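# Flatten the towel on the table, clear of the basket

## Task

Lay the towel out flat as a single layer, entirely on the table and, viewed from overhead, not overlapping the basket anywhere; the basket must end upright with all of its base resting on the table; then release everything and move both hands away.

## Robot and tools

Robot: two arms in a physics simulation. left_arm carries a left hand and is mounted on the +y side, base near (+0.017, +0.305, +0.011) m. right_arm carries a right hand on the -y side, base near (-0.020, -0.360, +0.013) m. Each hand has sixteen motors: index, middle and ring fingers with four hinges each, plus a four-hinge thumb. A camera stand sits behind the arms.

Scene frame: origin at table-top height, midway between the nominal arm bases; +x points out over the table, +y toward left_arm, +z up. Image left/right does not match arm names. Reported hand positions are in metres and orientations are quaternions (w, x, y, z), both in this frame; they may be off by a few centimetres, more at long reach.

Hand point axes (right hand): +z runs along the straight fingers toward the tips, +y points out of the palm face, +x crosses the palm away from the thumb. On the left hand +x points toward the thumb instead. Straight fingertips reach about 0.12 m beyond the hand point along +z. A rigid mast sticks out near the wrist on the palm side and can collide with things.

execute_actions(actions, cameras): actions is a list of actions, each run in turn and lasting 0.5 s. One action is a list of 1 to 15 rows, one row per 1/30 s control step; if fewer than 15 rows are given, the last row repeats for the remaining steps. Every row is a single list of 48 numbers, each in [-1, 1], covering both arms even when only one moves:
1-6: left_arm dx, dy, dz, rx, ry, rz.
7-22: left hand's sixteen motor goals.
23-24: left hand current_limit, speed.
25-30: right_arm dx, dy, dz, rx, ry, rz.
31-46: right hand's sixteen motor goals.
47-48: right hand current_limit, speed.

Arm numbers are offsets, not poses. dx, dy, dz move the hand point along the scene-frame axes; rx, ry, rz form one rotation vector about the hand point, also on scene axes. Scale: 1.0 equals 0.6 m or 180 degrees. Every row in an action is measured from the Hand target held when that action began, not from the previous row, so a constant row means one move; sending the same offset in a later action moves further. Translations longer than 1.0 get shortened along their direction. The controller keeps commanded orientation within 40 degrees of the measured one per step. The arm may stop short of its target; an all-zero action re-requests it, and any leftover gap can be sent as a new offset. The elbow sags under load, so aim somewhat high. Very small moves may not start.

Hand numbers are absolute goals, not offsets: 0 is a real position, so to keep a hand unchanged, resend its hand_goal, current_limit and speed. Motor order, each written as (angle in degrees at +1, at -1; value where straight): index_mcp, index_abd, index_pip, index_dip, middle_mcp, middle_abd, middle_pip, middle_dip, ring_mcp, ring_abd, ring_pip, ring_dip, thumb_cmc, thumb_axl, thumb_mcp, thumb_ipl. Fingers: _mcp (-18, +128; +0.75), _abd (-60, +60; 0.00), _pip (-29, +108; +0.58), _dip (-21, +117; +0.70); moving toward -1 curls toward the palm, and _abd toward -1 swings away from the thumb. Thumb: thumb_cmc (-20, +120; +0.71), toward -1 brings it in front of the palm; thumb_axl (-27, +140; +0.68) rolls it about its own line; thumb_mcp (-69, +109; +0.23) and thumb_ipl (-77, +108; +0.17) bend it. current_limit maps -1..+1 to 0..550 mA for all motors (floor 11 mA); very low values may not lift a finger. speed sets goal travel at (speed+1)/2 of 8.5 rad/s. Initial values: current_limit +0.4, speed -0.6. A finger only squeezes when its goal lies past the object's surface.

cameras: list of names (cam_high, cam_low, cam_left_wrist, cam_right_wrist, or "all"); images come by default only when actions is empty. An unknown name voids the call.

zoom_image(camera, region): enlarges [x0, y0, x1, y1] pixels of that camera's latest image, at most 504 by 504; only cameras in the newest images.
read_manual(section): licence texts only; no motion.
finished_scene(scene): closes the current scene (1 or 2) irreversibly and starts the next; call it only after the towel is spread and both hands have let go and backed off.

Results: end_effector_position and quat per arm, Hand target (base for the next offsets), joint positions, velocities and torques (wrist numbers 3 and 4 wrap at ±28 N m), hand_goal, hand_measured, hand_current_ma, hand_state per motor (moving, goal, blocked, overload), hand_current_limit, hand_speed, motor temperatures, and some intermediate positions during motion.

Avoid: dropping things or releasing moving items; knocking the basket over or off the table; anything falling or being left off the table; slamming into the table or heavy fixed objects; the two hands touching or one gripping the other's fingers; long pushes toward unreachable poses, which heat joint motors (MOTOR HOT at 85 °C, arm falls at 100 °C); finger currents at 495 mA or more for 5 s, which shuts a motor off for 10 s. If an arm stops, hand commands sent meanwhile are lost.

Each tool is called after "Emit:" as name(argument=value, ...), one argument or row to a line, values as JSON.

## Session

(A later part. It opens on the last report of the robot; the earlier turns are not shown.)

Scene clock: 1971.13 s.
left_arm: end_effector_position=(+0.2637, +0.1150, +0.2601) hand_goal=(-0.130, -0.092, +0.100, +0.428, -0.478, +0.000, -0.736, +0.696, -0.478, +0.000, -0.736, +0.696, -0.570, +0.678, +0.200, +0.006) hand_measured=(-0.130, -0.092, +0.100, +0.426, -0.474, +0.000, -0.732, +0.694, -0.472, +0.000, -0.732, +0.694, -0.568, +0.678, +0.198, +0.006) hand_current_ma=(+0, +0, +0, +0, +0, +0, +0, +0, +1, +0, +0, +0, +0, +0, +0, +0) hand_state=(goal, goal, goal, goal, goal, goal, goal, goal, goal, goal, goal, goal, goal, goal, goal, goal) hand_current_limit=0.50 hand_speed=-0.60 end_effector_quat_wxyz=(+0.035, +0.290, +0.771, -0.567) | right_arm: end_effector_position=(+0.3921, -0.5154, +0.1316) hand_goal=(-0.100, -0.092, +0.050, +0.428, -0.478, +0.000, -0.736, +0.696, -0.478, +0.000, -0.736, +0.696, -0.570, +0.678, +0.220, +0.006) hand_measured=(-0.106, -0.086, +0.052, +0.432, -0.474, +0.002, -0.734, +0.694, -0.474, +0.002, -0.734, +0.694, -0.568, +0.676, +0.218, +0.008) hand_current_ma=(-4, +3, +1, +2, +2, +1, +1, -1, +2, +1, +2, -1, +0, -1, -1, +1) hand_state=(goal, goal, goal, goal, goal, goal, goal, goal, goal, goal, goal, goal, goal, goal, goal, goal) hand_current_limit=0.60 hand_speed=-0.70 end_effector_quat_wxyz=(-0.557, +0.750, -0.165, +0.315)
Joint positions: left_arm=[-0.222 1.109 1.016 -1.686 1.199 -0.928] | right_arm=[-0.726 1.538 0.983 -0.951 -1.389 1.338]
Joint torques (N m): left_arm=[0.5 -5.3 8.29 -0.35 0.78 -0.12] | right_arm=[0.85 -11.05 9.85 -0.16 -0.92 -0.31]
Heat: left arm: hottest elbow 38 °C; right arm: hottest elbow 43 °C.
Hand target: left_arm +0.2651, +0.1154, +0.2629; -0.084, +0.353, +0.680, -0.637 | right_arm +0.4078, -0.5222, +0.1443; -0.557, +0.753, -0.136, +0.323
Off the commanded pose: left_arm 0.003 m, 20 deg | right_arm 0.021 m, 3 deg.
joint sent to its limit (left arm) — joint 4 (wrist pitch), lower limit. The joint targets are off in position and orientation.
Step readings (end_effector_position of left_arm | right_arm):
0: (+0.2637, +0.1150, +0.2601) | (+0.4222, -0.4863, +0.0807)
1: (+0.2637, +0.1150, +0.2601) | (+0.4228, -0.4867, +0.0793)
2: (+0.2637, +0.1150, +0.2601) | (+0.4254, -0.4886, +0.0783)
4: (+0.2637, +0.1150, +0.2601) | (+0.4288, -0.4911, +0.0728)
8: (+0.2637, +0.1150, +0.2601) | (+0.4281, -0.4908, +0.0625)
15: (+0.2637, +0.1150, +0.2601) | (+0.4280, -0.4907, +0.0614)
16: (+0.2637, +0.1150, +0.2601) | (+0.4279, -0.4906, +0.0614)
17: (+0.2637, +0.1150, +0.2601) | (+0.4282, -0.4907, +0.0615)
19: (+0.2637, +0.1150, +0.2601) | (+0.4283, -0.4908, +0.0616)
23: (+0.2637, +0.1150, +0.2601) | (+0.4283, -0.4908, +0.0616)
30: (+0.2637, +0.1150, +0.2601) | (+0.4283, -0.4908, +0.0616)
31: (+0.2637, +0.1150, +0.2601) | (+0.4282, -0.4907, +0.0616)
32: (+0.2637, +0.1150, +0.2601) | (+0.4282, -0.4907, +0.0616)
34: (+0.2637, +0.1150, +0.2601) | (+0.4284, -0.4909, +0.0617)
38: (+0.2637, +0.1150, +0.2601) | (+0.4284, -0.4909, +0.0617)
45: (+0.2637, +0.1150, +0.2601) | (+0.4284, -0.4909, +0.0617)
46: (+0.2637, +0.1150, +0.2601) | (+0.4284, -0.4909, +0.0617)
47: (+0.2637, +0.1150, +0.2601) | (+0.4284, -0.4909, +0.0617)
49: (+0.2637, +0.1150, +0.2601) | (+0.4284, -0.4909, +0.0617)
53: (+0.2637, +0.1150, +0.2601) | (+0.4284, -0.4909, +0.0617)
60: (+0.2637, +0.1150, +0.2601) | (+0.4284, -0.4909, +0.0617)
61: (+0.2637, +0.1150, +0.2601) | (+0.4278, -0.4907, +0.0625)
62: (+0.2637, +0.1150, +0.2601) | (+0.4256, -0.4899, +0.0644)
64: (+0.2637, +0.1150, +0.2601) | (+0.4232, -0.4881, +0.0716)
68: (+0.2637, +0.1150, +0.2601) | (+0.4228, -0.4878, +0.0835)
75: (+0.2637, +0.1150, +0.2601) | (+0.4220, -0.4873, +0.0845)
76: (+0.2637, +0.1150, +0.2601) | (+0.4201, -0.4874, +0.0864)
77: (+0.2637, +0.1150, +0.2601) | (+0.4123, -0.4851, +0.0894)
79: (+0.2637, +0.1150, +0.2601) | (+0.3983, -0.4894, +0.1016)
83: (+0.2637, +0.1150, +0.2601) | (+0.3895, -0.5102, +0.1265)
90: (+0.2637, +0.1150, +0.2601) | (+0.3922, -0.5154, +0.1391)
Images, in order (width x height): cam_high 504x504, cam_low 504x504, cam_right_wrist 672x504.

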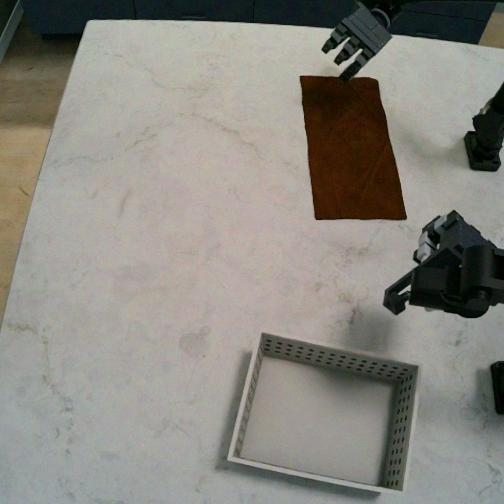

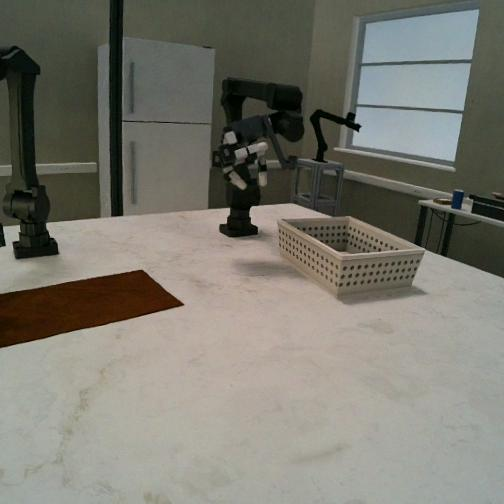

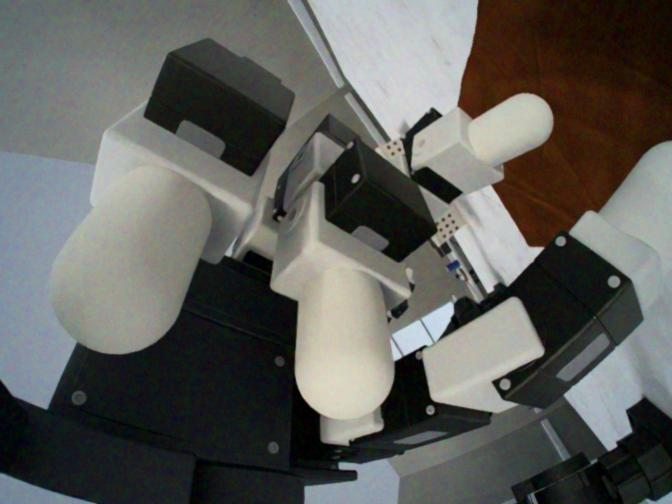

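Emit:
execute_actions(
  actions=[
    [[0,0,0,0,0,0,-0.13,-0.093,0.1,0.4276,-0.479,0,-0.737,0.696,-0.479,0,-0.737,0.696,-0.571,0.678,0.2,0.0054,0.5,-0.6,-0.06,-0.02,0.07,0,0,0,-0.1,-0.093,0.05,0.4276,-0.479,0,-0.737,0.696,-0.479,0,-0.737,0.696,-0.571,0.678,0.22,0.0054,0.6,-0.7]],
    [[0,0,0,0,0,0,-0.13,-0.093,0.1,0.4276,-0.479,0,-0.737,0.696,-0.479,0,-0.737,0.696,-0.571,0.678,0.2,0.0054,0.5,-0.6,-0.06,0,0.05,0,0,0,-0.1,-0.093,0.05,0.4276,-0.479,0,-0.737,0.696,-0.479,0,-0.737,0.696,-0.571,0.678,0.22,0.0054,0.6,-0.7]],
    [[0,0,0,0,0,0,-0.13,-0.093,0.1,0.4276,-0.479,0,-0.737,0.696,-0.479,0,-0.737,0.696,-0.571,0.678,0.2,0.0054,0.5,-0.6,-0.05,0,0.04,0,0,0,-0.1,-0.093,0.05,0.4276,-0.479,0,-0.737,0.696,-0.479,0,-0.737,0.696,-0.571,0.678,0.22,0.0054,0.6,-0.7]],
  ],
  cameras=["cam_high", "cam_low", "cam_right_wrist"],
)

Emit:
zoom_image(
  camera="cam_high",
  region=[290, 60, 390, 160],
)

Emit:
zoom_image(
  camera="cam_high",
  region=[310, 130, 410, 230],
)

Emit:
zoom_image(
  camera="cam_high",
  region=[345, 65, 395, 115],
)

Emit:
zoom_image(
  camera="cam_low",
  region=[0, 250, 200, 360],
)

Scene clock: 1978.77 s.
left_arm: end_effector_position=(+0.2637, +0.1150, +0.2601) hand_goal=(-0.130, -0.092, +0.100, +0.428, -0.478, +0.000, -0.736, +0.696, -0.478, +0.000, -0.736, +0.696, -0.570, +0.678, +0.200, +0.006) hand_measured=(-0.130, -0.092, +0.100, +0.426, -0.474, +0.000, -0.732, +0.694, -0.472, +0.000, -0.732, +0.694, -0.568, +0.678, +0.198, +0.006) hand_current_ma=(+0, +0, +0, +0, +0, +0, +0, +0, +1, +0, +0, +0, +0, +0, +0, +0) hand_state=(goal, goal, goal, goal, goal, goal, goal, goal, goal, goal, goal, goal, goal, goal, goal, goal) hand_current_limit=0.50 hand_speed=-0.60 end_effector_quat_wxyz=(+0.035, +0.290, +0.771, -0.567) | right_arm: end_effector_position=(+0.3054, -0.5325, +0.2365) hand_goal=(-0.100, -0.092, +0.050, +0.428, -0.478, +0.000, -0.736, +0.696, -0.478, +0.000, -0.736, +0.696, -0.570, +0.678, +0.220, +0.006) hand_measured=(-0.102, -0.088, +0.052, +0.432, -0.474, +0.002, -0.734, +0.694, -0.474, +0.002, -0.732, +0.694, -0.568, +0.676, +0.218, +0.008) hand_current_ma=(-2, +2, +1, +2, +2, +1, +1, -1, +3, +1, +2, -1, +1, -1, -1, +1) hand_state=(goal, goal, goal, goal, goal, goal, goal, goal, goal, goal, goal, goal, goal, goal, goal, goal) hand_current_limit=0.60 hand_speed=-0.70 end_effector_quat_wxyz=(-0.511, +0.768, -0.166, +0.347)
Joint positions: left_arm=[-0.222 1.109 1.016 -1.686 1.199 -0.928] | right_arm=[-0.908 1.326 1.072 -1.678 -1.316 0.815]
Joint torques (N m): left_arm=[0.56 -5.36 8.29 -0.34 0.78 -0.12] | right_arm=[-0.03 -7.94 8.43 -0.68 -0.55 0.04]
Heat: left arm: hottest elbow 38 °C; right arm: hottest elbow 43 °C.
Hand target: left_arm +0.2651, +0.1154, +0.2629; -0.084, +0.353, +0.680, -0.637 | right_arm +0.3058, -0.5342, +0.2403; -0.557, +0.753, -0.136, +0.323
Off the commanded pose: left_arm 0.003 m, 20 deg | right_arm 0.004 m, 7 deg.
joint sent to its limit (left arm) — joint 4 (wrist pitch), lower limit. The joint targets are off in position and orientation.
joint sent to its limit (right arm) — joint 4 (wrist pitch), lower limit. The joint targets are off in position and orientation.
Step readings (end_effector_position of left_arm | right_arm):
0: (+0.2637, +0.1150, +0.2601) | (+0.3921, -0.5154, +0.1316)
1: (+0.2637, +0.1150, +0.2601) | (+0.3916, -0.5153, +0.1336)
2: (+0.2637, +0.1150, +0.2601) | (+0.3833, -0.5115, +0.1365)
4: (+0.2637, +0.1150, +0.2601) | (+0.3680, -0.5077, +0.1480)
8: (+0.2637, +0.1150, +0.2601) | (+0.3565, -0.5178, +0.1710)
15: (+0.2637, +0.1150, +0.2601) | (+0.3580, -0.5228, +0.1813)
16: (+0.2637, +0.1150, +0.2601) | (+0.3566, -0.5225, +0.1796)
17: (+0.2637, +0.1150, +0.2601) | (+0.3501, -0.5205, +0.1801)
19: (+0.2637, +0.1150, +0.2601) | (+0.3377, -0.5166, +0.1877)
23: (+0.2637, +0.1150, +0.2601) | (+0.3256, -0.5217, +0.2003)
30: (+0.2637, +0.1150, +0.2601) | (+0.3268, -0.5259, +0.2016)
31: (+0.2637, +0.1150, +0.2601) | (+0.3255, -0.5260, +0.2019)
32: (+0.2637, +0.1150, +0.2601) | (+0.3213, -0.5256, +0.2025)
34: (+0.2637, +0.1150, +0.2601) | (+0.3162, -0.5274, +0.2131)
38: (+0.2637, +0.1150, +0.2601) | (+0.3072, -0.5322, +0.2346)
45: (+0.2637, +0.1150, +0.2601) | (+0.3055, -0.5326, +0.2365)
Images, in order (width x height): cam_high 504x504, cam_low 504x504, cam_right_wrist 672x504.

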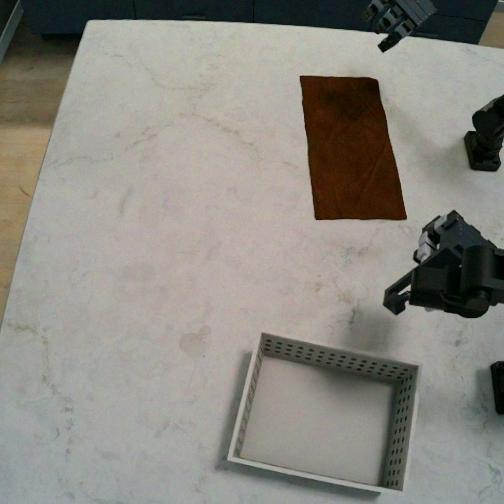

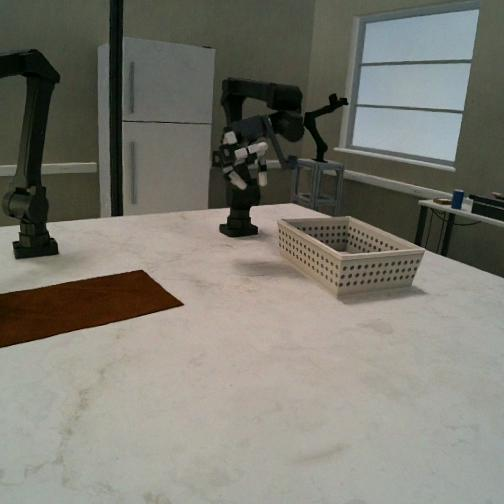

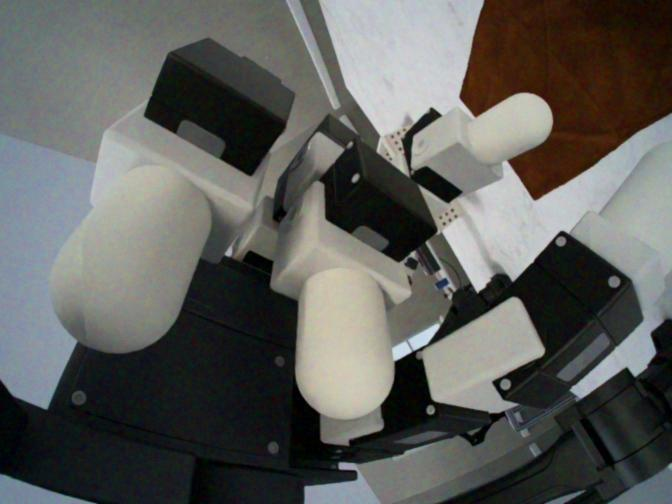

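Scaled by 5.040 from the camera's 504x504 image, which has a finer 720x720 frame.

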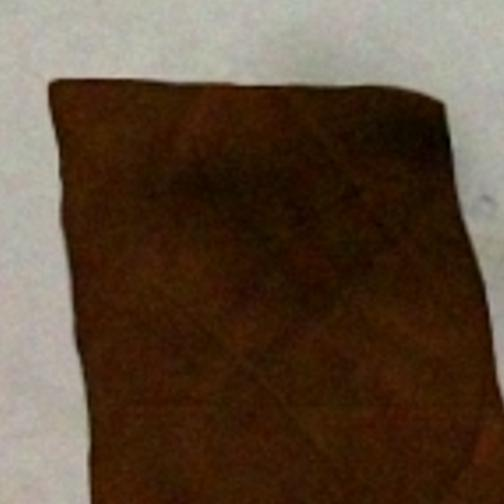

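Scaled by 5.040 from the camera's 504x504 image, which has a finer 720x720 frame.

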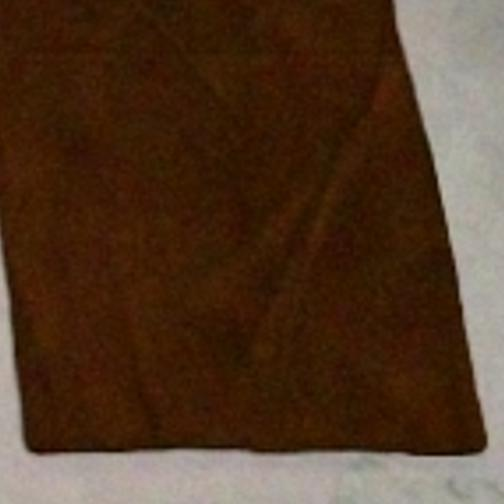

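Scaled by 10.080 from the camera's 504x504 image, which has a finer 720x720 frame.

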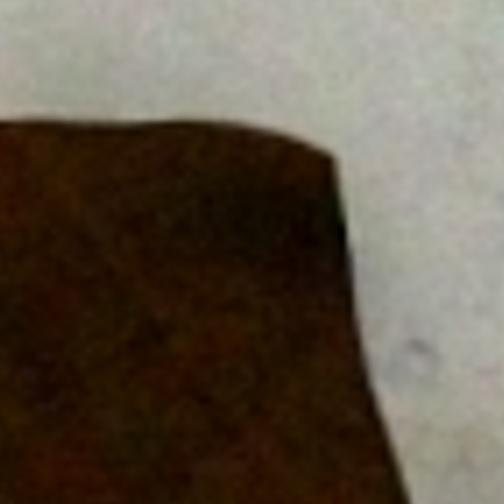

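Scaled by 2.520 from the camera's 504x504 image, which has a finer 720x720 frame.

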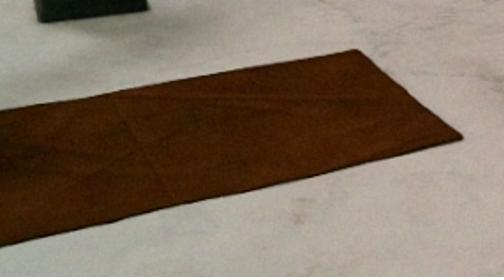

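Emit:
zoom_image(
  camera="cam_right_wrist",
  region=[432, 0, 672, 220],
)

Scaled by 2.100 from the camera's 672x504 image, which has a finer 960x720 frame.

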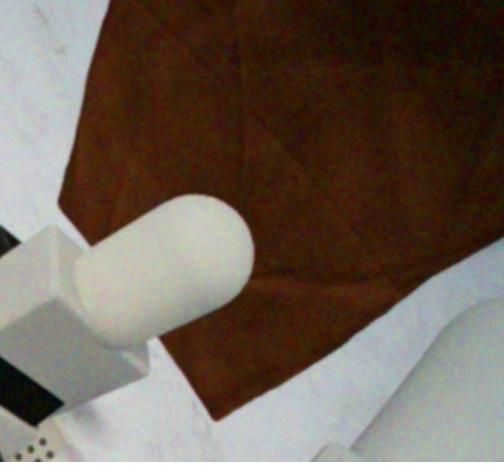

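Emit:
execute_actions(
  actions=[
    [[0,0,0,0,0,0,-0.13,-0.093,0.1,0.4276,-0.479,0,-0.737,0.696,-0.479,0,-0.737,0.696,-0.571,0.678,0.2,0.0054,0.5,-0.6,0.01,-0.02,0,-0.08195,-0.028,0.0886,-0.13,0,-0.1,0.3,0.754,0,0.576,0.696,0.754,0,0.576,0.696,0.714,0.678,0.226,0.168,0.5,-0.5]],
    [[0,0,0,0,0,0,-0.13,-0.093,0.1,0.4276,-0.479,0,-0.737,0.696,-0.479,0,-0.737,0.696,-0.571,0.678,0.2,0.0054,0.5,-0.6,0.01,-0.02,0,-0.08195,-0.028,0.0886,-0.13,0,-0.1,0.3,0.754,0,0.576,0.696,0.754,0,0.576,0.696,0.714,0.678,0.226,0.168,0.5,-0.5]],
    [[0,0,0,0,0,0,-0.13,-0.093,0.1,0.4276,-0.479,0,-0.737,0.696,-0.479,0,-0.737,0.696,-0.571,0.678,0.2,0.0054,0.5,-0.6,0.01,-0.02,0,-0.08195,-0.028,0.0886,-0.13,0,-0.1,0.3,0.754,0,0.576,0.696,0.754,0,0.576,0.696,0.714,0.678,0.226,0.168,0.5,-0.5]],
    [[0,0,0,0,0,0,-0.13,-0.093,0.1,0.4276,-0.479,0,-0.737,0.696,-0.479,0,-0.737,0.696,-0.571,0.678,0.2,0.0054,0.5,-0.6,0.01,-0.02,0,-0.08195,-0.028,0.0886,-0.13,0,-0.1,0.3,0.754,0,0.576,0.696,0.754,0,0.576,0.696,0.714,0.678,0.226,0.168,0.5,-0.5]],
    [[0,0,0,0,0,0,-0.13,-0.093,0.1,0.4276,-0.479,0,-0.737,0.696,-0.479,0,-0.737,0.696,-0.571,0.678,0.2,0.0054,0.5,-0.6,0,0,0,-0.08195,-0.028,0.0886,-0.13,0,-0.1,0.3,0.754,0,0.576,0.696,0.754,0,0.576,0.696,0.714,0.678,0.226,0.168,0.5,-0.5]],
    [[0,0,0,0,0,0,-0.13,-0.093,0.1,0.4276,-0.479,0,-0.737,0.696,-0.479,0,-0.737,0.696,-0.571,0.678,0.2,0.0054,0.5,-0.6,0,0,0,-0.08195,-0.028,0.0886,-0.13,0,-0.1,0.3,0.754,0,0.576,0.696,0.754,0,0.576,0.696,0.714,0.678,0.226,0.168,0.5,-0.5]],
  ],
  cameras=["cam_high", "cam_right_wrist"],
)

Emit:
zoom_image(
  camera="cam_right_wrist",
  region=[150, 0, 450, 150],
)

Emit:
zoom_image(
  camera="cam_high",
  region=[290, 60, 390, 160],
)

Scene clock: 2005.70 s.
left_arm: end_effector_position=(+0.2637, +0.1150, +0.2601) hand_goal=(-0.130, -0.092, +0.100, +0.428, -0.478, +0.000, -0.736, +0.696, -0.478, +0.000, -0.736, +0.696, -0.570, +0.678, +0.200, +0.006) hand_measured=(-0.130, -0.092, +0.100, +0.426, -0.474, +0.000, -0.732, +0.694, -0.472, +0.000, -0.732, +0.694, -0.568, +0.678, +0.198, +0.006) hand_current_ma=(+0, +0, +0, +0, +0, +0, +0, +0, +1, +0, +0, +0, +0, +0, +0, +0) hand_state=(goal, goal, goal, goal, goal, goal, goal, goal, goal, goal, goal, goal, goal, goal, goal, goal) hand_current_limit=0.50 hand_speed=-0.60 end_effector_quat_wxyz=(+0.035, +0.290, +0.771, -0.567) | right_arm: end_effector_position=(+0.3246, -0.5807, +0.2370) hand_goal=(-0.130, +0.000, -0.100, +0.300, +0.754, +0.000, +0.576, +0.696, +0.754, +0.000, +0.576, +0.696, +0.714, +0.678, +0.226, +0.168) hand_measured=(-0.120, +0.000, -0.096, +0.304, +0.754, +0.000, +0.574, +0.694, +0.754, +0.000, +0.574, +0.694, +0.714, +0.676, +0.220, +0.166) hand_current_ma=(+9, +0, +3, +2, +0, +0, -1, -1, +0, +0, -1, -1, +0, -1, -5, -1) hand_state=(goal, goal, goal, goal, goal, goal, goal, goal, goal, goal, goal, goal, goal, goal, goal, goal) hand_current_limit=0.50 hand_speed=-0.50 end_effector_quat_wxyz=(-0.012, +0.663, +0.748, -0.005)
Joint positions: left_arm=[-0.222 1.109 1.016 -1.686 1.199 -0.928] | right_arm=[-0.681 1.223 1.129 -1.502 0.008 -0.794]
Joint torques (N m): left_arm=[0.56 -5.36 8.28 -0.35 0.78 -0.13] | right_arm=[0.26 -8.12 7.98 0.85 -0.15 -0.18]
Heat: left arm: hottest elbow 38 °C; right arm: hottest elbow 44 °C.
Hand target: left_arm +0.2651, +0.1154, +0.2629; -0.084, +0.353, +0.680, -0.637 | right_arm +0.3298, -0.5822, +0.2403; -0.001, +0.656, +0.754, +0.000
Off the commanded pose: left_arm 0.003 m, 20 deg | right_arm 0.006 m, 2 deg.
joint sent to its limit (left arm) — joint 4 (wrist pitch), lower limit. The joint targets are off in position and orientation.
Step readings (end_effector_position of left_arm | right_arm):
0: (+0.2637, +0.1150, +0.2601) | (+0.3054, -0.5325, +0.2365)
1: (+0.2637, +0.1150, +0.2601) | (+0.3001, -0.5354, +0.2306)
2: (+0.2637, +0.1150, +0.2601) | (+0.2928, -0.5409, +0.2222)
4: (+0.2637, +0.1150, +0.2601) | (+0.2929, -0.5417, +0.2180)
8: (+0.2637, +0.1150, +0.2601) | (+0.3009, -0.5359, +0.2180)
15: (+0.2637, +0.1150, +0.2601) | (+0.3042, -0.5362, +0.2186)
16: (+0.2637, +0.1150, +0.2601) | (+0.3003, -0.5404, +0.2151)
17: (+0.2637, +0.1150, +0.2601) | (+0.2923, -0.5499, +0.2095)
19: (+0.2637, +0.1150, +0.2601) | (+0.2946, -0.5535, +0.2091)
23: (+0.2637, +0.1150, +0.2601) | (+0.3044, -0.5484, +0.2148)
30: (+0.2637, +0.1150, +0.2601) | (+0.3092, -0.5489, +0.2169)
31: (+0.2637, +0.1150, +0.2601) | (+0.3059, -0.5532, +0.2151)
32: (+0.2637, +0.1150, +0.2601) | (+0.2989, -0.5627, +0.2106)
34: (+0.2637, +0.1150, +0.2601) | (+0.2994, -0.5682, +0.2107)
38: (+0.2637, +0.1150, +0.2601) | (+0.3081, -0.5650, +0.2138)
45: (+0.2637, +0.1150, +0.2601) | (+0.3131, -0.5634, +0.2161)
46: (+0.2637, +0.1150, +0.2601) | (+0.3103, -0.5670, +0.2154)
47: (+0.2637, +0.1150, +0.2601) | (+0.3033, -0.5752, +0.2125)
49: (+0.2637, +0.1150, +0.2601) | (+0.3042, -0.5821, +0.2143)
53: (+0.2637, +0.1150, +0.2601) | (+0.3131, -0.5811, +0.2223)
60: (+0.2637, +0.1150, +0.2601) | (+0.3179, -0.5784, +0.2244)
61: (+0.2637, +0.1150, +0.2601) | (+0.3149, -0.5802, +0.2224)
62: (+0.2637, +0.1150, +0.2601) | (+0.3082, -0.5868, +0.2194)
64: (+0.2637, +0.1150, +0.2601) | (+0.3072, -0.5881, +0.2194)
68: (+0.2637, +0.1150, +0.2601) | (+0.3134, -0.5827, +0.2233)
75: (+0.2637, +0.1150, +0.2601) | (+0.3171, -0.5804, +0.2250)
76: (+0.2637, +0.1150, +0.2601) | (+0.3146, -0.5823, +0.2229)
77: (+0.2637, +0.1150, +0.2601) | (+0.3121, -0.5921, +0.2199)
79: (+0.2637, +0.1150, +0.2601) | (+0.3166, -0.5956, +0.2216)
83: (+0.2637, +0.1150, +0.2601) | (+0.3218, -0.5851, +0.2344)
90: (+0.2637, +0.1150, +0.2601) | (+0.3244, -0.5817, +0.2370)
Images, in order (width x height): cam_high 504x504, cam_right_wrist 672x504.

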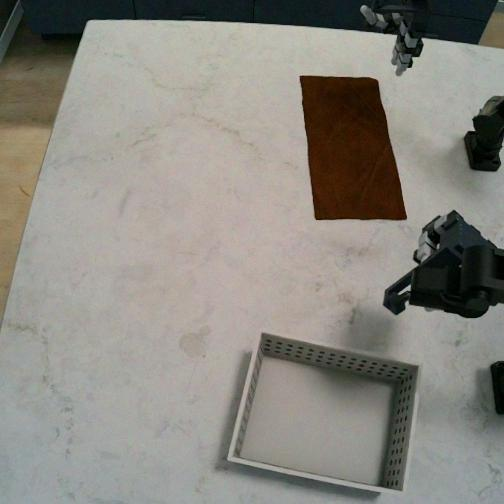

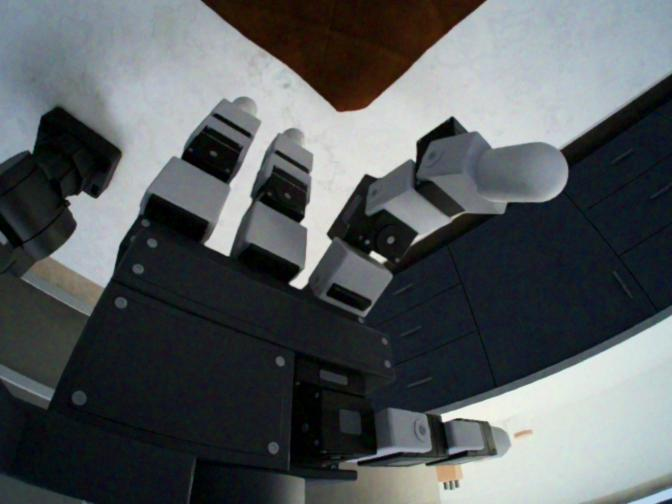

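Scaled by 1.680 from the camera's 672x504 image, which has a finer 960x720 frame.

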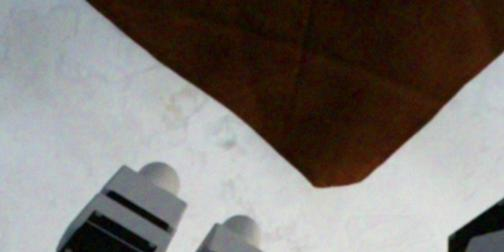

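Scaled by 5.040 from the camera's 504x504 image, which has a finer 720x720 frame.

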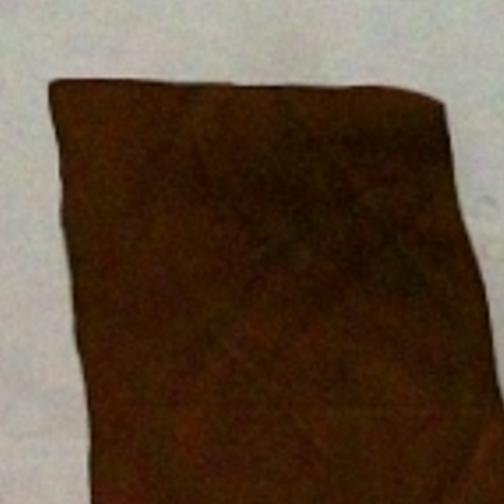

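Emit:
execute_actions(
  actions=[
    [[0.005,-0.03,0.01,0.02556,-0.0917,-0.0721,0.754,0,0.576,0.696,0.754,0,0.576,0.696,0.754,0,0.576,0.696,0.714,0.678,0.226,0.168,0.5,-0.5,0,0,0,0,0,0,-0.13,0,-0.1,0.3,0.754,0,0.576,0.696,0.754,0,0.576,0.696,0.714,0.678,0.226,0.168,0.5,-0.5]],
    [[0.01,-0.05,0,0.02556,-0.0917,-0.0721,0.754,0,0.576,0.696,0.754,0,0.576,0.696,0.754,0,0.576,0.696,0.714,0.678,0.226,0.168,0.5,-0.5,0,0,0,0,0,0,-0.13,0,-0.1,0.3,0.754,0,0.576,0.696,0.754,0,0.576,0.696,0.714,0.678,0.226,0.168,0.5,-0.5]],
    [[0.01,-0.06,0,0.02556,-0.0917,-0.0721,0.754,0,0.576,0.696,0.754,0,0.576,0.696,0.754,0,0.576,0.696,0.714,0.678,0.226,0.168,0.5,-0.5,0,0,0,0,0,0,-0.13,0,-0.1,0.3,0.754,0,0.576,0.696,0.754,0,0.576,0.696,0.714,0.678,0.226,0.168,0.5,-0.5]],
    [[0.01,-0.06,-0.01,0.02556,-0.0917,-0.0721,0.754,0,0.576,0.696,0.754,0,0.576,0.696,0.754,0,0.576,0.696,0.714,0.678,0.226,0.168,0.5,-0.5,0,0,0,0,0,0,-0.13,0,-0.1,0.3,0.754,0,0.576,0.696,0.754,0,0.576,0.696,0.714,0.678,0.226,0.168,0.5,-0.5]],
    [[0.01,-0.06,-0.02,0.02556,-0.0917,-0.0721,0.754,0,0.576,0.696,0.754,0,0.576,0.696,0.754,0,0.576,0.696,0.714,0.678,0.226,0.168,0.5,-0.5,0,0,0,0,0,0,-0.13,0,-0.1,0.3,0.754,0,0.576,0.696,0.754,0,0.576,0.696,0.714,0.678,0.226,0.168,0.5,-0.5]],
    [[0.005,-0.05,-0.02,0,0,-0.128,0.754,0,0.576,0.696,0.754,0,0.576,0.696,0.754,0,0.576,0.696,0.714,0.678,0.226,0.168,0.5,-0.5,0,0,0,0,0,0,-0.13,0,-0.1,0.3,0.754,0,0.576,0.696,0.754,0,0.576,0.696,0.714,0.678,0.226,0.168,0.5,-0.5]],
    [[0.005,-0.04,-0.02,0,0,-0.128,0.754,0,0.576,0.696,0.754,0,0.576,0.696,0.754,0,0.576,0.696,0.714,0.678,0.226,0.168,0.5,-0.5,0,0,0,0,0,0,-0.13,0,-0.1,0.3,0.754,0,0.576,0.696,0.754,0,0.576,0.696,0.714,0.678,0.226,0.168,0.5,-0.5]],
  ],
  cameras=["cam_high", "cam_left_wrist", "cam_low"],
)

Emit:
zoom_image(
  camera="cam_left_wrist",
  region=[150, 0, 550, 200],
)

Scene clock: 2029.87 s.
left_arm: end_effector_position=(+0.2843, -0.0784, +0.1984) hand_goal=(+0.754, +0.000, +0.576, +0.696, +0.754, +0.000, +0.576, +0.696, +0.754, +0.000, +0.576, +0.696, +0.714, +0.678, +0.226, +0.168) hand_measured=(+0.754, +0.002, +0.576, +0.694, +0.752, +0.002, +0.576, +0.694, +0.752, +0.000, +0.576, +0.694, +0.716, +0.678, +0.222, +0.166) hand_current_ma=(+0, +0, +0, +0, +0, +0, +0, +0, +0, +0, +0, +0, +0, +0, +0, +0) hand_state=(goal, goal, goal, goal, goal, goal, goal, goal, goal, goal, goal, goal, goal, goal, goal, goal) hand_current_limit=0.50 hand_speed=-0.50 end_effector_quat_wxyz=(-0.029, +0.999, +0.008, -0.023) | right_arm: end_effector_position=(+0.3246, -0.5805, +0.2370) hand_goal=(-0.130, +0.000, -0.100, +0.300, +0.754, +0.000, +0.576, +0.696, +0.754, +0.000, +0.576, +0.696, +0.714, +0.678, +0.226, +0.168) hand_measured=(-0.120, +0.000, -0.096, +0.304, +0.754, +0.000, +0.574, +0.694, +0.754, +0.000, +0.574, +0.694, +0.714, +0.676, +0.220, +0.166) hand_current_ma=(+9, +0, +3, +2, +0, +0, -1, -1, +0, +0, -1, -1, +0, -1, -5, -1) hand_state=(goal, goal, goal, goal, goal, goal, goal, goal, goal, goal, goal, goal, goal, goal, goal, goal) hand_current_limit=0.50 hand_speed=-0.50 end_effector_quat_wxyz=(-0.012, +0.663, +0.749, -0.005)
Joint positions: left_arm=[-0.891 1.414 1.217 -1.448 -0.001 0.667] | right_arm=[-0.681 1.223 1.129 -1.502 0.008 -0.796]
Joint torques (N m): left_arm=[0.85 -11.4 11.95 0.43 0.22 0.01] | right_arm=[0.38 -7.77 8.06 0.76 -0.13 -0.21]
Heat: left arm: hottest elbow 38 °C; right arm: hottest elbow 44 °C.
Hand target: left_arm +0.2981, -0.0946, +0.2269; +0.000, +1.000, +0.001, +0.000 | right_arm +0.3298, -0.5822, +0.2403; -0.001, +0.656, +0.754, +0.000
Off the commanded pose: left_arm 0.036 m, 4 deg | right_arm 0.006 m, 2 deg.
Step readings (end_effector_position of left_arm | right_arm):
0: (+0.2637, +0.1150, +0.2601) | (+0.3246, -0.5807, +0.2370)
1: (+0.2647, +0.1192, +0.2557) | (+0.3246, -0.5807, +0.2370)
2: (+0.2663, +0.1251, +0.2478) | (+0.3246, -0.5807, +0.2370)
4: (+0.2597, +0.1168, +0.2431) | (+0.3246, -0.5807, +0.2370)
8: (+0.2478, +0.1019, +0.2420) | (+0.3246, -0.5805, +0.2370)
15: (+0.2514, +0.1006, +0.2421) | (+0.3246, -0.5805, +0.2370)
16: (+0.2544, +0.1046, +0.2405) | (+0.3246, -0.5805, +0.2370)
17: (+0.2602, +0.1107, +0.2375) | (+0.3246, -0.5805, +0.2370)
19: (+0.2616, +0.0945, +0.2407) | (+0.3246, -0.5805, +0.2370)
23: (+0.2568, +0.0734, +0.2452) | (+0.3246, -0.5805, +0.2370)
30: (+0.2585, +0.0716, +0.2459) | (+0.3246, -0.5805, +0.2370)
31: (+0.2619, +0.0760, +0.2446) | (+0.3246, -0.5805, +0.2370)
32: (+0.2706, +0.0818, +0.2436) | (+0.3246, -0.5805, +0.2370)
34: (+0.2729, +0.0628, +0.2448) | (+0.3246, -0.5805, +0.2370)
38: (+0.2657, +0.0394, +0.2424) | (+0.3246, -0.5805, +0.2370)
45: (+0.2668, +0.0384, +0.2422) | (+0.3246, -0.5805, +0.2370)
46: (+0.2710, +0.0418, +0.2416) | (+0.3246, -0.5805, +0.2370)
47: (+0.2818, +0.0484, +0.2423) | (+0.3246, -0.5805, +0.2370)
49: (+0.2818, +0.0324, +0.2421) | (+0.3246, -0.5805, +0.2370)
53: (+0.2699, +0.0075, +0.2368) | (+0.3246, -0.5805, +0.2370)
60: (+0.2721, +0.0079, +0.2352) | (+0.3246, -0.5805, +0.2370)
61: (+0.2782, +0.0108, +0.2355) | (+0.3246, -0.5805, +0.2370)
62: (+0.2939, +0.0121, +0.2397) | (+0.3246, -0.5805, +0.2370)
64: (+0.3001, -0.0106, +0.2459) | (+0.3246, -0.5805, +0.2370)
68: (+0.2849, -0.0389, +0.2488) | (+0.3246, -0.5805, +0.2370)
75: (+0.2848, -0.0383, +0.2487) | (+0.3246, -0.5805, +0.2370)
76: (+0.2843, -0.0418, +0.2485) | (+0.3246, -0.5805, +0.2370)
77: (+0.2843, -0.0470, +0.2480) | (+0.3246, -0.5805, +0.2370)
79: (+0.2858, -0.0555, +0.2440) | (+0.3246, -0.5805, +0.2370)
83: (+0.2903, -0.0612, +0.2327) | (+0.3246, -0.5805, +0.2370)
90: (+0.2907, -0.0625, +0.2293) | (+0.3246, -0.5805, +0.2370)
91: (+0.2886, -0.0649, +0.2288) | (+0.3246, -0.5805, +0.2370)
92: (+0.2870, -0.0693, +0.2274) | (+0.3246, -0.5805, +0.2370)
94: (+0.2865, -0.0754, +0.2212) | (+0.3246, -0.5805, +0.2370)
98: (+0.2891, -0.0773, +0.2035) | (+0.3246, -0.5805, +0.2370)
105: (+0.2876, -0.0768, +0.1981) | (+0.3246, -0.5805, +0.2370)
Images, in order (width x height): cam_high 504x504, cam_low 504x504, cam_left_wrist 672x504.

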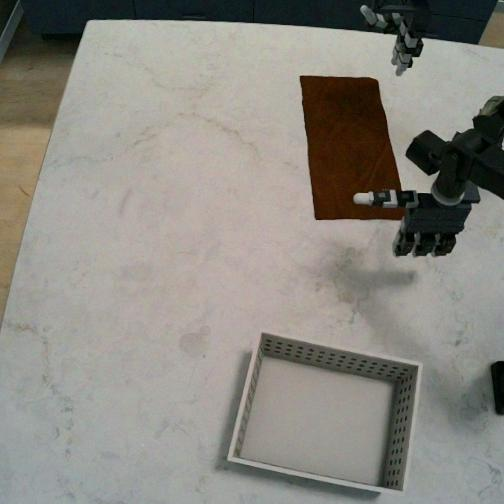

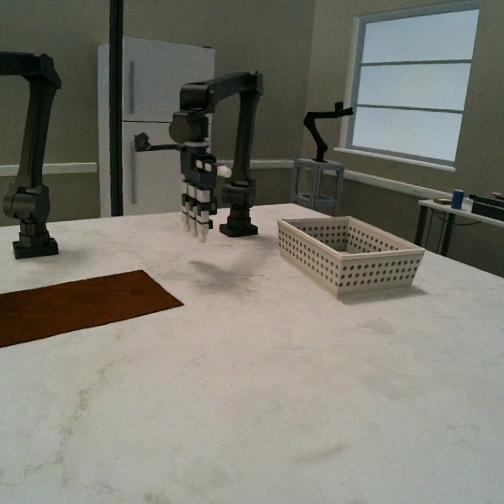

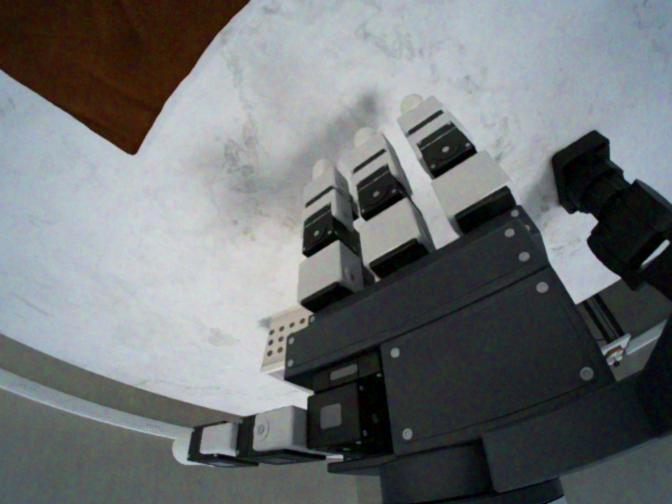

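Scaled by 1.260 from the camera's 672x504 image, which has a finer 960x720 frame.

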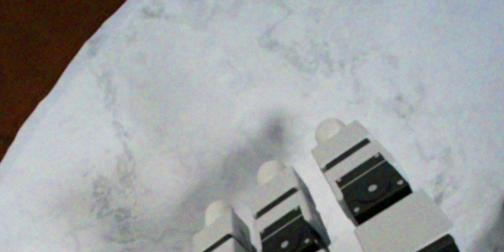

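Emit:
execute_actions(
  actions=[
    [[0.025,-0.125,0.02,0,0,0,0.754,0,0.576,0.696,0.754,0,0.576,0.696,0.754,0,0.576,0.696,0.714,0.678,0.226,0.168,0.5,-0.5,0,0,0,0,0,0,-0.13,0,-0.1,0.3,0.754,0,0.576,0.696,0.754,0,0.576,0.696,0.714,0.678,0.226,0.168,0.5,-0.5]],
    [[0.025,-0.125,-0.03,0,0,0,0.754,0,0.576,0.696,0.754,0,0.576,0.696,0.754,0,0.576,0.696,0.714,0.678,0.226,0.168,0.5,-0.5,0,0,0,0,0,0,-0.13,0,-0.1,0.3,0.754,0,0.576,0.696,0.754,0,0.576,0.696,0.714,0.678,0.226,0.168,0.5,-0.5]],
    [[0,0,-0.06,0,0,0,0.754,0,0.576,0.696,0.754,0,0.576,0.696,0.754,0,0.576,0.696,0.714,0.678,0.226,0.168,0.5,-0.5,0,0,0,0,0,0,-0.13,0,-0.1,0.3,0.754,0,0.576,0.696,0.754,0,0.576,0.696,0.714,0.678,0.226,0.168,0.5,-0.5]],
  ],
  cameras=["cam_high", "cam_left_wrist"],
)

Emit:
zoom_image(
  camera="cam_left_wrist",
  region=[150, 0, 550, 200],
)

Scene clock: 2038.67 s.
left_arm: end_effector_position=(+0.3232, -0.2424, +0.1840) hand_goal=(+0.754, +0.000, +0.576, +0.696, +0.754, +0.000, +0.576, +0.696, +0.754, +0.000, +0.576, +0.696, +0.714, +0.678, +0.226, +0.168) hand_measured=(+0.752, +0.000, +0.576, +0.694, +0.754, +0.000, +0.576, +0.694, +0.752, +0.000, +0.576, +0.694, +0.714, +0.678, +0.222, +0.166) hand_current_ma=(+0, +0, +0, +0, +0, +0, +0, +0, +0, +0, +0, +0, +0, +0, +0, +0) hand_state=(goal, goal, goal, goal, goal, goal, goal, goal, goal, goal, goal, goal, goal, goal, goal, goal) hand_current_limit=0.50 hand_speed=-0.50 end_effector_quat_wxyz=(-0.006, +1.000, -0.008, -0.007) | right_arm: end_effector_position=(+0.3246, -0.5805, +0.2370) hand_goal=(-0.130, +0.000, -0.100, +0.300, +0.754, +0.000, +0.576, +0.696, +0.754, +0.000, +0.576, +0.696, +0.714, +0.678, +0.226, +0.168) hand_measured=(-0.120, +0.000, -0.096, +0.304, +0.754, +0.000, +0.574, +0.694, +0.754, +0.000, +0.574, +0.694, +0.714, +0.676, +0.220, +0.166) hand_current_ma=(+9, +0, +3, +2, +0, +0, -1, -1, +0, +0, -1, -1, +0, -1, -5, -1) hand_state=(goal, goal, goal, goal, goal, goal, goal, goal, goal, goal, goal, goal, goal, goal, goal, goal) hand_current_limit=0.50 hand_speed=-0.50 end_effector_quat_wxyz=(-0.012, +0.663, +0.749, -0.005)
Joint positions: left_arm=[-1.02 1.791 1.625 -1.422 0.005 0.571] | right_arm=[-0.681 1.223 1.129 -1.502 0.008 -0.796]
Joint torques (N m): left_arm=[-0.03 -17.73 7.6 0.84 0.08 -0.25] | right_arm=[0.26 -7.82 8.05 0.81 -0.11 -0.19]
Heat: left arm: hottest elbow 38 °C; right arm: hottest elbow 44 °C.
Hand target: left_arm +0.3281, -0.2446, +0.1849; +0.000, +1.000, +0.001, +0.000 | right_arm +0.3298, -0.5822, +0.2403; -0.001, +0.656, +0.754, +0.000
Off the commanded pose: left_arm 0.005 m, 1 deg | right_arm 0.006 m, 2 deg.
Step readings (end_effector_position of left_arm | right_arm):
0: (+0.2842, -0.0785, +0.1985) | (+0.3246, -0.5805, +0.2370)
1: (+0.2857, -0.0807, +0.2001) | (+0.3246, -0.5805, +0.2370)
2: (+0.2895, -0.0897, +0.2035) | (+0.3246, -0.5805, +0.2370)
4: (+0.3010, -0.1204, +0.2133) | (+0.3246, -0.5805, +0.2370)
8: (+0.3064, -0.1649, +0.2200) | (+0.3246, -0.5805, +0.2370)
15: (+0.3019, -0.1623, +0.2150) | (+0.3246, -0.5805, +0.2370)
16: (+0.3038, -0.1639, +0.2142) | (+0.3246, -0.5805, +0.2370)
17: (+0.3103, -0.1728, +0.2168) | (+0.3246, -0.5805, +0.2370)
19: (+0.3223, -0.1989, +0.2169) | (+0.3246, -0.5805, +0.2370)
23: (+0.3248, -0.2331, +0.1988) | (+0.3246, -0.5805, +0.2370)
30: (+0.3176, -0.2340, +0.1868) | (+0.3246, -0.5805, +0.2370)
31: (+0.3180, -0.2345, +0.1858) | (+0.3246, -0.5805, +0.2370)
32: (+0.3199, -0.2375, +0.1861) | (+0.3246, -0.5805, +0.2370)
34: (+0.3221, -0.2410, +0.1846) | (+0.3246, -0.5805, +0.2370)
38: (+0.3228, -0.2421, +0.1839) | (+0.3246, -0.5805, +0.2370)
45: (+0.3232, -0.2424, +0.1840) | (+0.3246, -0.5805, +0.2370)
Images, in order (width x height): cam_high 504x504, cam_left_wrist 672x504.

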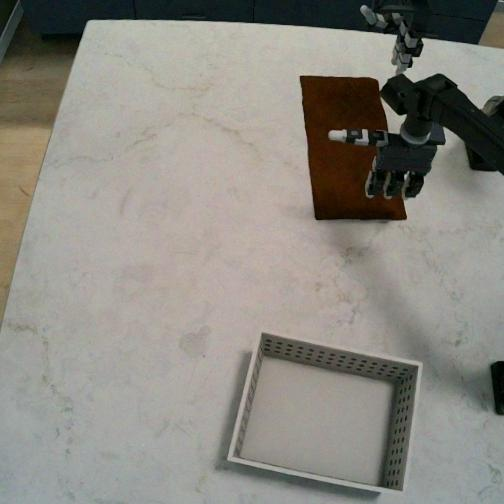

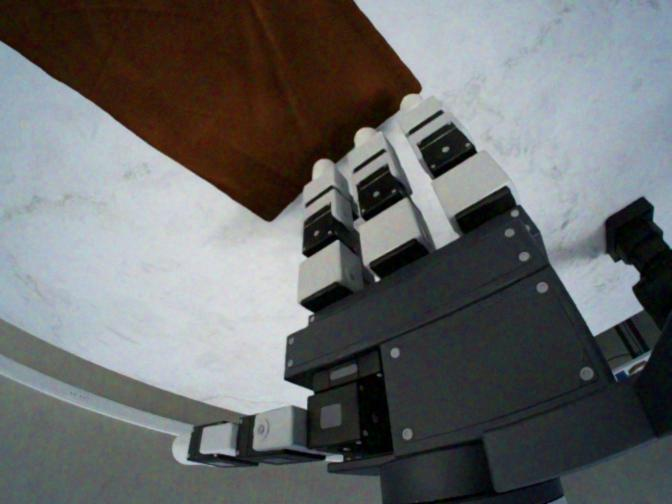

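Scaled by 1.260 from the camera's 672x504 image, which has a finer 960x720 frame.

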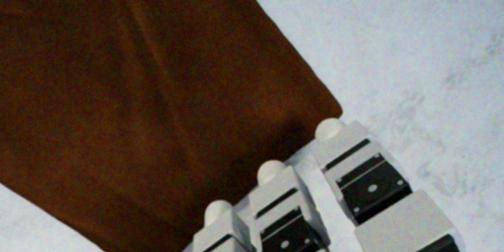

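Emit:
execute_actions(
  actions=[
    [[0.025,0,-0.09,0,0,0,0.754,0,0.576,0.696,0.754,0,0.576,0.696,0.754,0,0.576,0.696,0.714,0.678,0.226,0.168,0.6,-0.5,0,0,0,0,0,0,-0.13,0,-0.1,0.3,0.754,0,0.576,0.696,0.754,0,0.576,0.696,0.714,0.678,0.226,0.168,0.5,-0.5]],
    [[0,0,-0.06,0,0,0,0.754,0,0.576,0.696,0.754,0,0.576,0.696,0.754,0,0.576,0.696,0.714,0.678,0.226,0.168,0.6,-0.5,0,0,0,0,0,0,-0.13,0,-0.1,0.3,0.754,0,0.576,0.696,0.754,0,0.576,0.696,0.714,0.678,0.226,0.168,0.5,-0.5]],
    [[0,0.06,0,0,0,0,0.754,0,0.576,0.696,0.754,0,0.576,0.696,0.754,0,0.576,0.696,0.714,0.678,0.226,0.168,0.6,-0.5,0,0,0,0,0,0,-0.13,0,-0.1,0.3,0.754,0,0.576,0.696,0.754,0,0.576,0.696,0.714,0.678,0.226,0.168,0.5,-0.5]],
  ],
  cameras=["cam_high", "cam_left_wrist"],
)

Emit:
zoom_image(
  camera="cam_left_wrist",
  region=[150, 0, 550, 200],
)

Scene clock: 2046.00 s.
left_arm: end_effector_position=(+0.3335, -0.2261, +0.1276) hand_goal=(+0.754, +0.000, +0.576, +0.696, +0.754, +0.000, +0.576, +0.696, +0.754, +0.000, +0.576, +0.696, +0.714, +0.678, +0.226, +0.168) hand_measured=(+0.744, -0.010, +0.572, +0.694, +0.734, -0.012, +0.562, +0.688, +0.722, -0.004, +0.558, +0.686, +0.714, +0.678, +0.222, +0.166) hand_current_ma=(-2, -1, +0, +0, -7, -2, -3, -1, -17, +0, -5, -2, +0, +0, +0, +0) hand_state=(goal, goal, goal, goal, blocked, goal, goal, goal, blocked, goal, goal, goal, goal, goal, goal, goal) hand_current_limit=0.60 hand_speed=-0.50 end_effector_quat_wxyz=(+0.027, +1.000, -0.001, +0.006) | right_arm: end_effector_position=(+0.3246, -0.5805, +0.2370) hand_goal=(-0.130, +0.000, -0.100, +0.300, +0.754, +0.000, +0.576, +0.696, +0.754, +0.000, +0.576, +0.696, +0.714, +0.678, +0.226, +0.168) hand_measured=(-0.120, +0.000, -0.096, +0.304, +0.754, +0.000, +0.574, +0.694, +0.754, +0.000, +0.574, +0.694, +0.714, +0.676, +0.220, +0.166) hand_current_ma=(+9, +0, +3, +2, +0, +0, -1, -1, +0, +0, -1, -1, +0, -1, -5, -1) hand_state=(goal, goal, goal, goal, goal, goal, goal, goal, goal, goal, goal, goal, goal, goal, goal, goal) hand_current_limit=0.50 hand_speed=-0.50 end_effector_quat_wxyz=(-0.012, +0.663, +0.749, -0.005)
Joint positions: left_arm=[-0.985 1.768 1.423 -1.174 0.021 0.592] | right_arm=[-0.681 1.223 1.129 -1.502 0.008 -0.796]
Joint torques (N m): left_arm=[1.73 -14.27 5.2 0.57 -0.46 0.08] | right_arm=[0.09 -7.88 8.05 0.85 -0.13 -0.19]
Heat: left arm: hottest elbow 37 °C; right arm: hottest elbow 44 °C.
Hand target: left_arm +0.3431, -0.2086, +0.0949; +0.000, +1.000, +0.001, +0.000 | right_arm +0.3298, -0.5822, +0.2403; -0.001, +0.656, +0.754, +0.000
Off the commanded pose: left_arm 0.038 m, 3 deg | right_arm 0.006 m, 2 deg.
Step readings (end_effector_position of left_arm | right_arm):
0: (+0.3232, -0.2424, +0.1840) | (+0.3246, -0.5805, +0.2370)
1: (+0.3237, -0.2433, +0.1816) | (+0.3246, -0.5805, +0.2370)
2: (+0.3257, -0.2466, +0.1778) | (+0.3246, -0.5805, +0.2370)
4: (+0.3283, -0.2471, +0.1626) | (+0.3246, -0.5805, +0.2370)
8: (+0.3286, -0.2438, +0.1301) | (+0.3246, -0.5805, +0.2370)
15: (+0.3302, -0.2441, +0.1239) | (+0.3246, -0.5805, +0.2370)
16: (+0.3306, -0.2446, +0.1225) | (+0.3246, -0.5805, +0.2370)
17: (+0.3322, -0.2458, +0.1219) | (+0.3246, -0.5805, +0.2370)
19: (+0.3329, -0.2474, +0.1233) | (+0.3246, -0.5805, +0.2370)
23: (+0.3328, -0.2473, +0.1245) | (+0.3246, -0.5805, +0.2370)
30: (+0.3328, -0.2473, +0.1245) | (+0.3246, -0.5805, +0.2370)
31: (+0.3323, -0.2459, +0.1230) | (+0.3246, -0.5805, +0.2370)
32: (+0.3306, -0.2428, +0.1261) | (+0.3246, -0.5805, +0.2370)
34: (+0.3304, -0.2341, +0.1273) | (+0.3246, -0.5805, +0.2370)
38: (+0.3340, -0.2260, +0.1276) | (+0.3246, -0.5805, +0.2370)
45: (+0.3335, -0.2261, +0.1276) | (+0.3246, -0.5805, +0.2370)
Images, in order (width x height): cam_high 504x504, cam_left_wrist 672x504.

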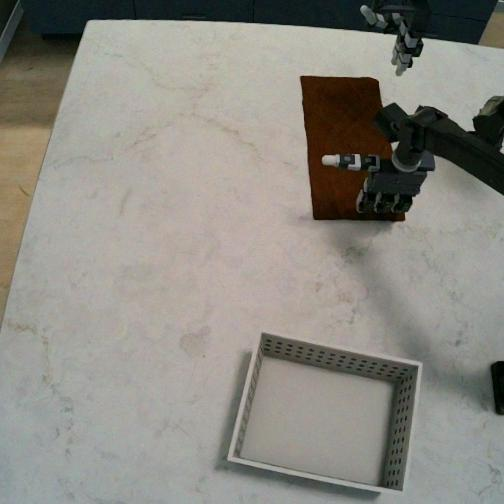

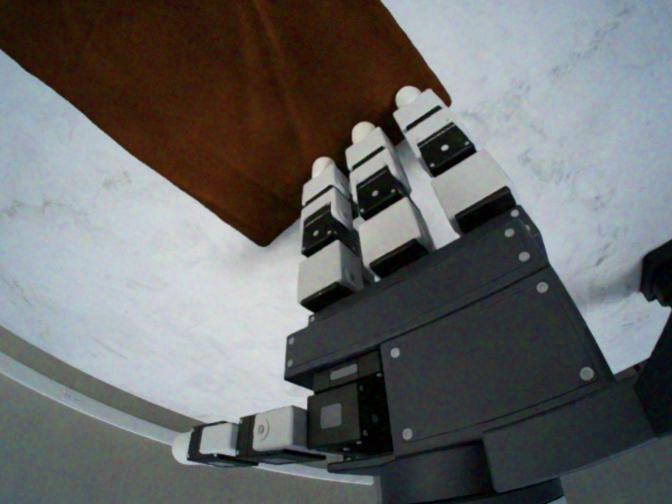

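Scaled by 1.260 from the camera's 672x504 image, which has a finer 960x720 frame.

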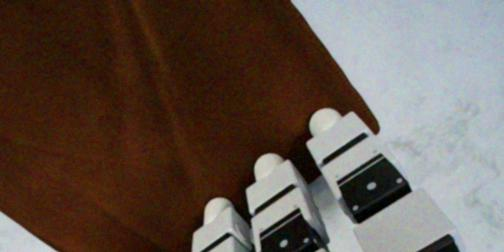

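Emit:
execute_actions(
  actions=[
    [[0,0.07,0,0,0,0,0.754,0,0.576,0.696,0.754,0,0.576,0.696,0.754,0,0.576,0.696,0.714,0.678,0.226,0.168,0.6,-0.5,0,0,0,0,0,0,-0.13,0,-0.1,0.3,0.754,0,0.576,0.696,0.754,0,0.576,0.696,0.714,0.678,0.226,0.168,0.5,-0.5]],
    [[0,0.05,0,0,0,0,0.754,0,0.576,0.696,0.754,0,0.576,0.696,0.754,0,0.576,0.696,0.714,0.678,0.226,0.168,0.6,-0.5,0,0,0,0,0,0,-0.13,0,-0.1,0.3,0.754,0,0.576,0.696,0.754,0,0.576,0.696,0.714,0.678,0.226,0.168,0.5,-0.5]],
  ],
  cameras=["cam_high", "cam_left_wrist", "cam_right_wrist"],
)

Emit:
zoom_image(
  camera="cam_right_wrist",
  region=[150, 0, 450, 150],
)

Emit:
zoom_image(
  camera="cam_high",
  region=[290, 60, 430, 240],
)

Scene clock: 2052.70 s.
left_arm: end_effector_position=(+0.3394, -0.1589, +0.1286) hand_goal=(+0.754, +0.000, +0.576, +0.696, +0.754, +0.000, +0.576, +0.696, +0.754, +0.000, +0.576, +0.696, +0.714, +0.678, +0.226, +0.168) hand_measured=(+0.740, -0.006, +0.568, +0.692, +0.726, -0.010, +0.556, +0.684, +0.706, -0.006, +0.550, +0.680, +0.714, +0.678, +0.222, +0.166) hand_current_ma=(-4, +0, -1, +0, -14, -1, -7, -2, -40, -1, -11, -4, +0, +0, +0, +0) hand_state=(goal, goal, goal, goal, blocked, goal, blocked, goal, blocked, goal, blocked, goal, goal, goal, goal, goal) hand_current_limit=0.60 hand_speed=-0.50 end_effector_quat_wxyz=(+0.035, +0.999, -0.001, +0.012) | right_arm: end_effector_position=(+0.3246, -0.5805, +0.2370) hand_goal=(-0.130, +0.000, -0.100, +0.300, +0.754, +0.000, +0.576, +0.696, +0.754, +0.000, +0.576, +0.696, +0.714, +0.678, +0.226, +0.168) hand_measured=(-0.120, +0.000, -0.096, +0.304, +0.754, +0.000, +0.574, +0.694, +0.754, +0.000, +0.574, +0.694, +0.714, +0.676, +0.220, +0.166) hand_current_ma=(+9, +0, +3, +2, +0, +0, -1, -1, +0, +0, -1, -1, +0, -1, -5, -1) hand_state=(goal, goal, goal, goal, goal, goal, goal, goal, goal, goal, goal, goal, goal, goal, goal, goal) hand_current_limit=0.50 hand_speed=-0.50 end_effector_quat_wxyz=(-0.012, +0.663, +0.749, -0.005)
Joint positions: left_arm=[-0.896 1.635 1.243 -1.111 0.025 0.68] | right_arm=[-0.681 1.223 1.129 -1.502 0.008 -0.796]
Joint torques (N m): left_arm=[1.61 -11.87 4.78 0.43 -0.64 0.07] | right_arm=[0.21 -7.82 8.16 0.75 -0.14 -0.21]
Heat: left arm: hottest elbow 37 °C; right arm: hottest elbow 44 °C.
Hand target: left_arm +0.3431, -0.1366, +0.0949; +0.000, +1.000, +0.001, +0.000 | right_arm +0.3298, -0.5822, +0.2403; -0.001, +0.656, +0.754, +0.000
Off the commanded pose: left_arm 0.041 m, 4 deg | right_arm 0.006 m, 2 deg.
Step readings (end_effector_position of left_arm | right_arm):
0: (+0.3335, -0.2261, +0.1276) | (+0.3246, -0.5805, +0.2370)
1: (+0.3333, -0.2253, +0.1263) | (+0.3246, -0.5805, +0.2370)
2: (+0.3308, -0.2207, +0.1287) | (+0.3246, -0.5805, +0.2370)
4: (+0.3301, -0.2041, +0.1279) | (+0.3246, -0.5805, +0.2370)
8: (+0.3370, -0.1838, +0.1277) | (+0.3246, -0.5805, +0.2370)
15: (+0.3378, -0.1833, +0.1279) | (+0.3246, -0.5805, +0.2370)
16: (+0.3379, -0.1826, +0.1267) | (+0.3246, -0.5805, +0.2370)
17: (+0.3355, -0.1804, +0.1288) | (+0.3246, -0.5805, +0.2370)
19: (+0.3344, -0.1701, +0.1285) | (+0.3246, -0.5805, +0.2370)
23: (+0.3392, -0.1593, +0.1286) | (+0.3246, -0.5805, +0.2370)
30: (+0.3394, -0.1589, +0.1286) | (+0.3246, -0.5805, +0.2370)
Images, in order (width x height): cam_high 504x504, cam_left_wrist 672x504, cam_right_wrist 672x504.

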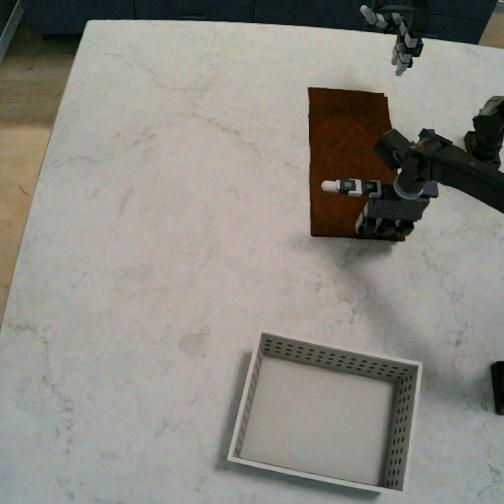

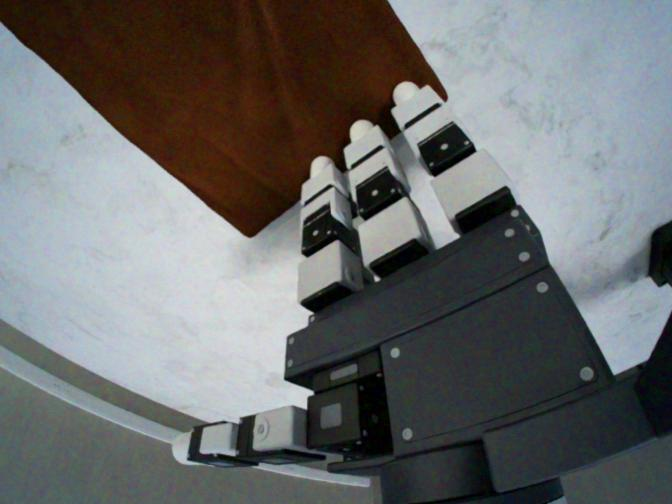

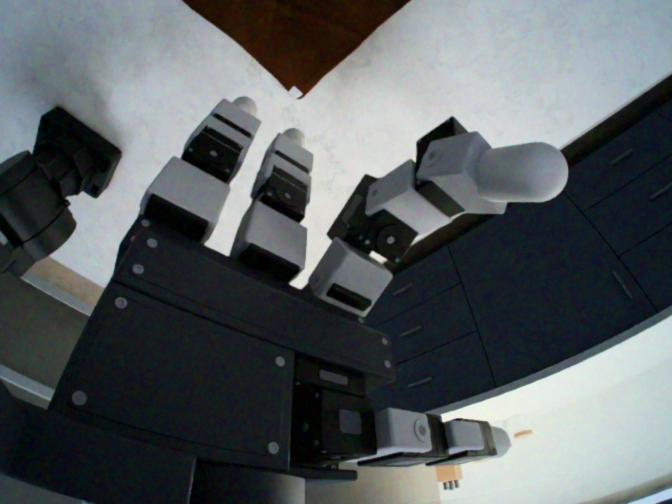

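Scaled by 1.680 from the camera's 672x504 image, which has a finer 960x720 frame.

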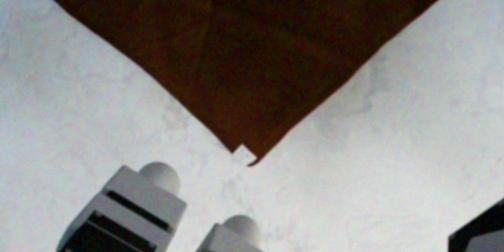

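Scaled by 2.800 from the camera's 504x504 image, which has a finer 720x720 frame.

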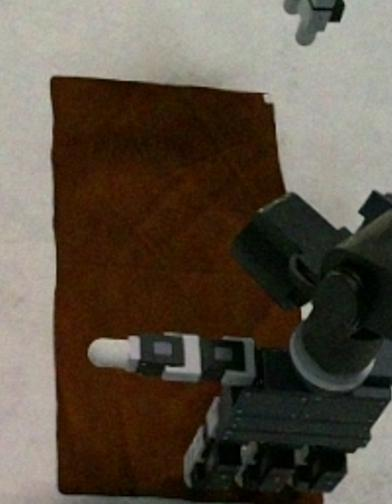

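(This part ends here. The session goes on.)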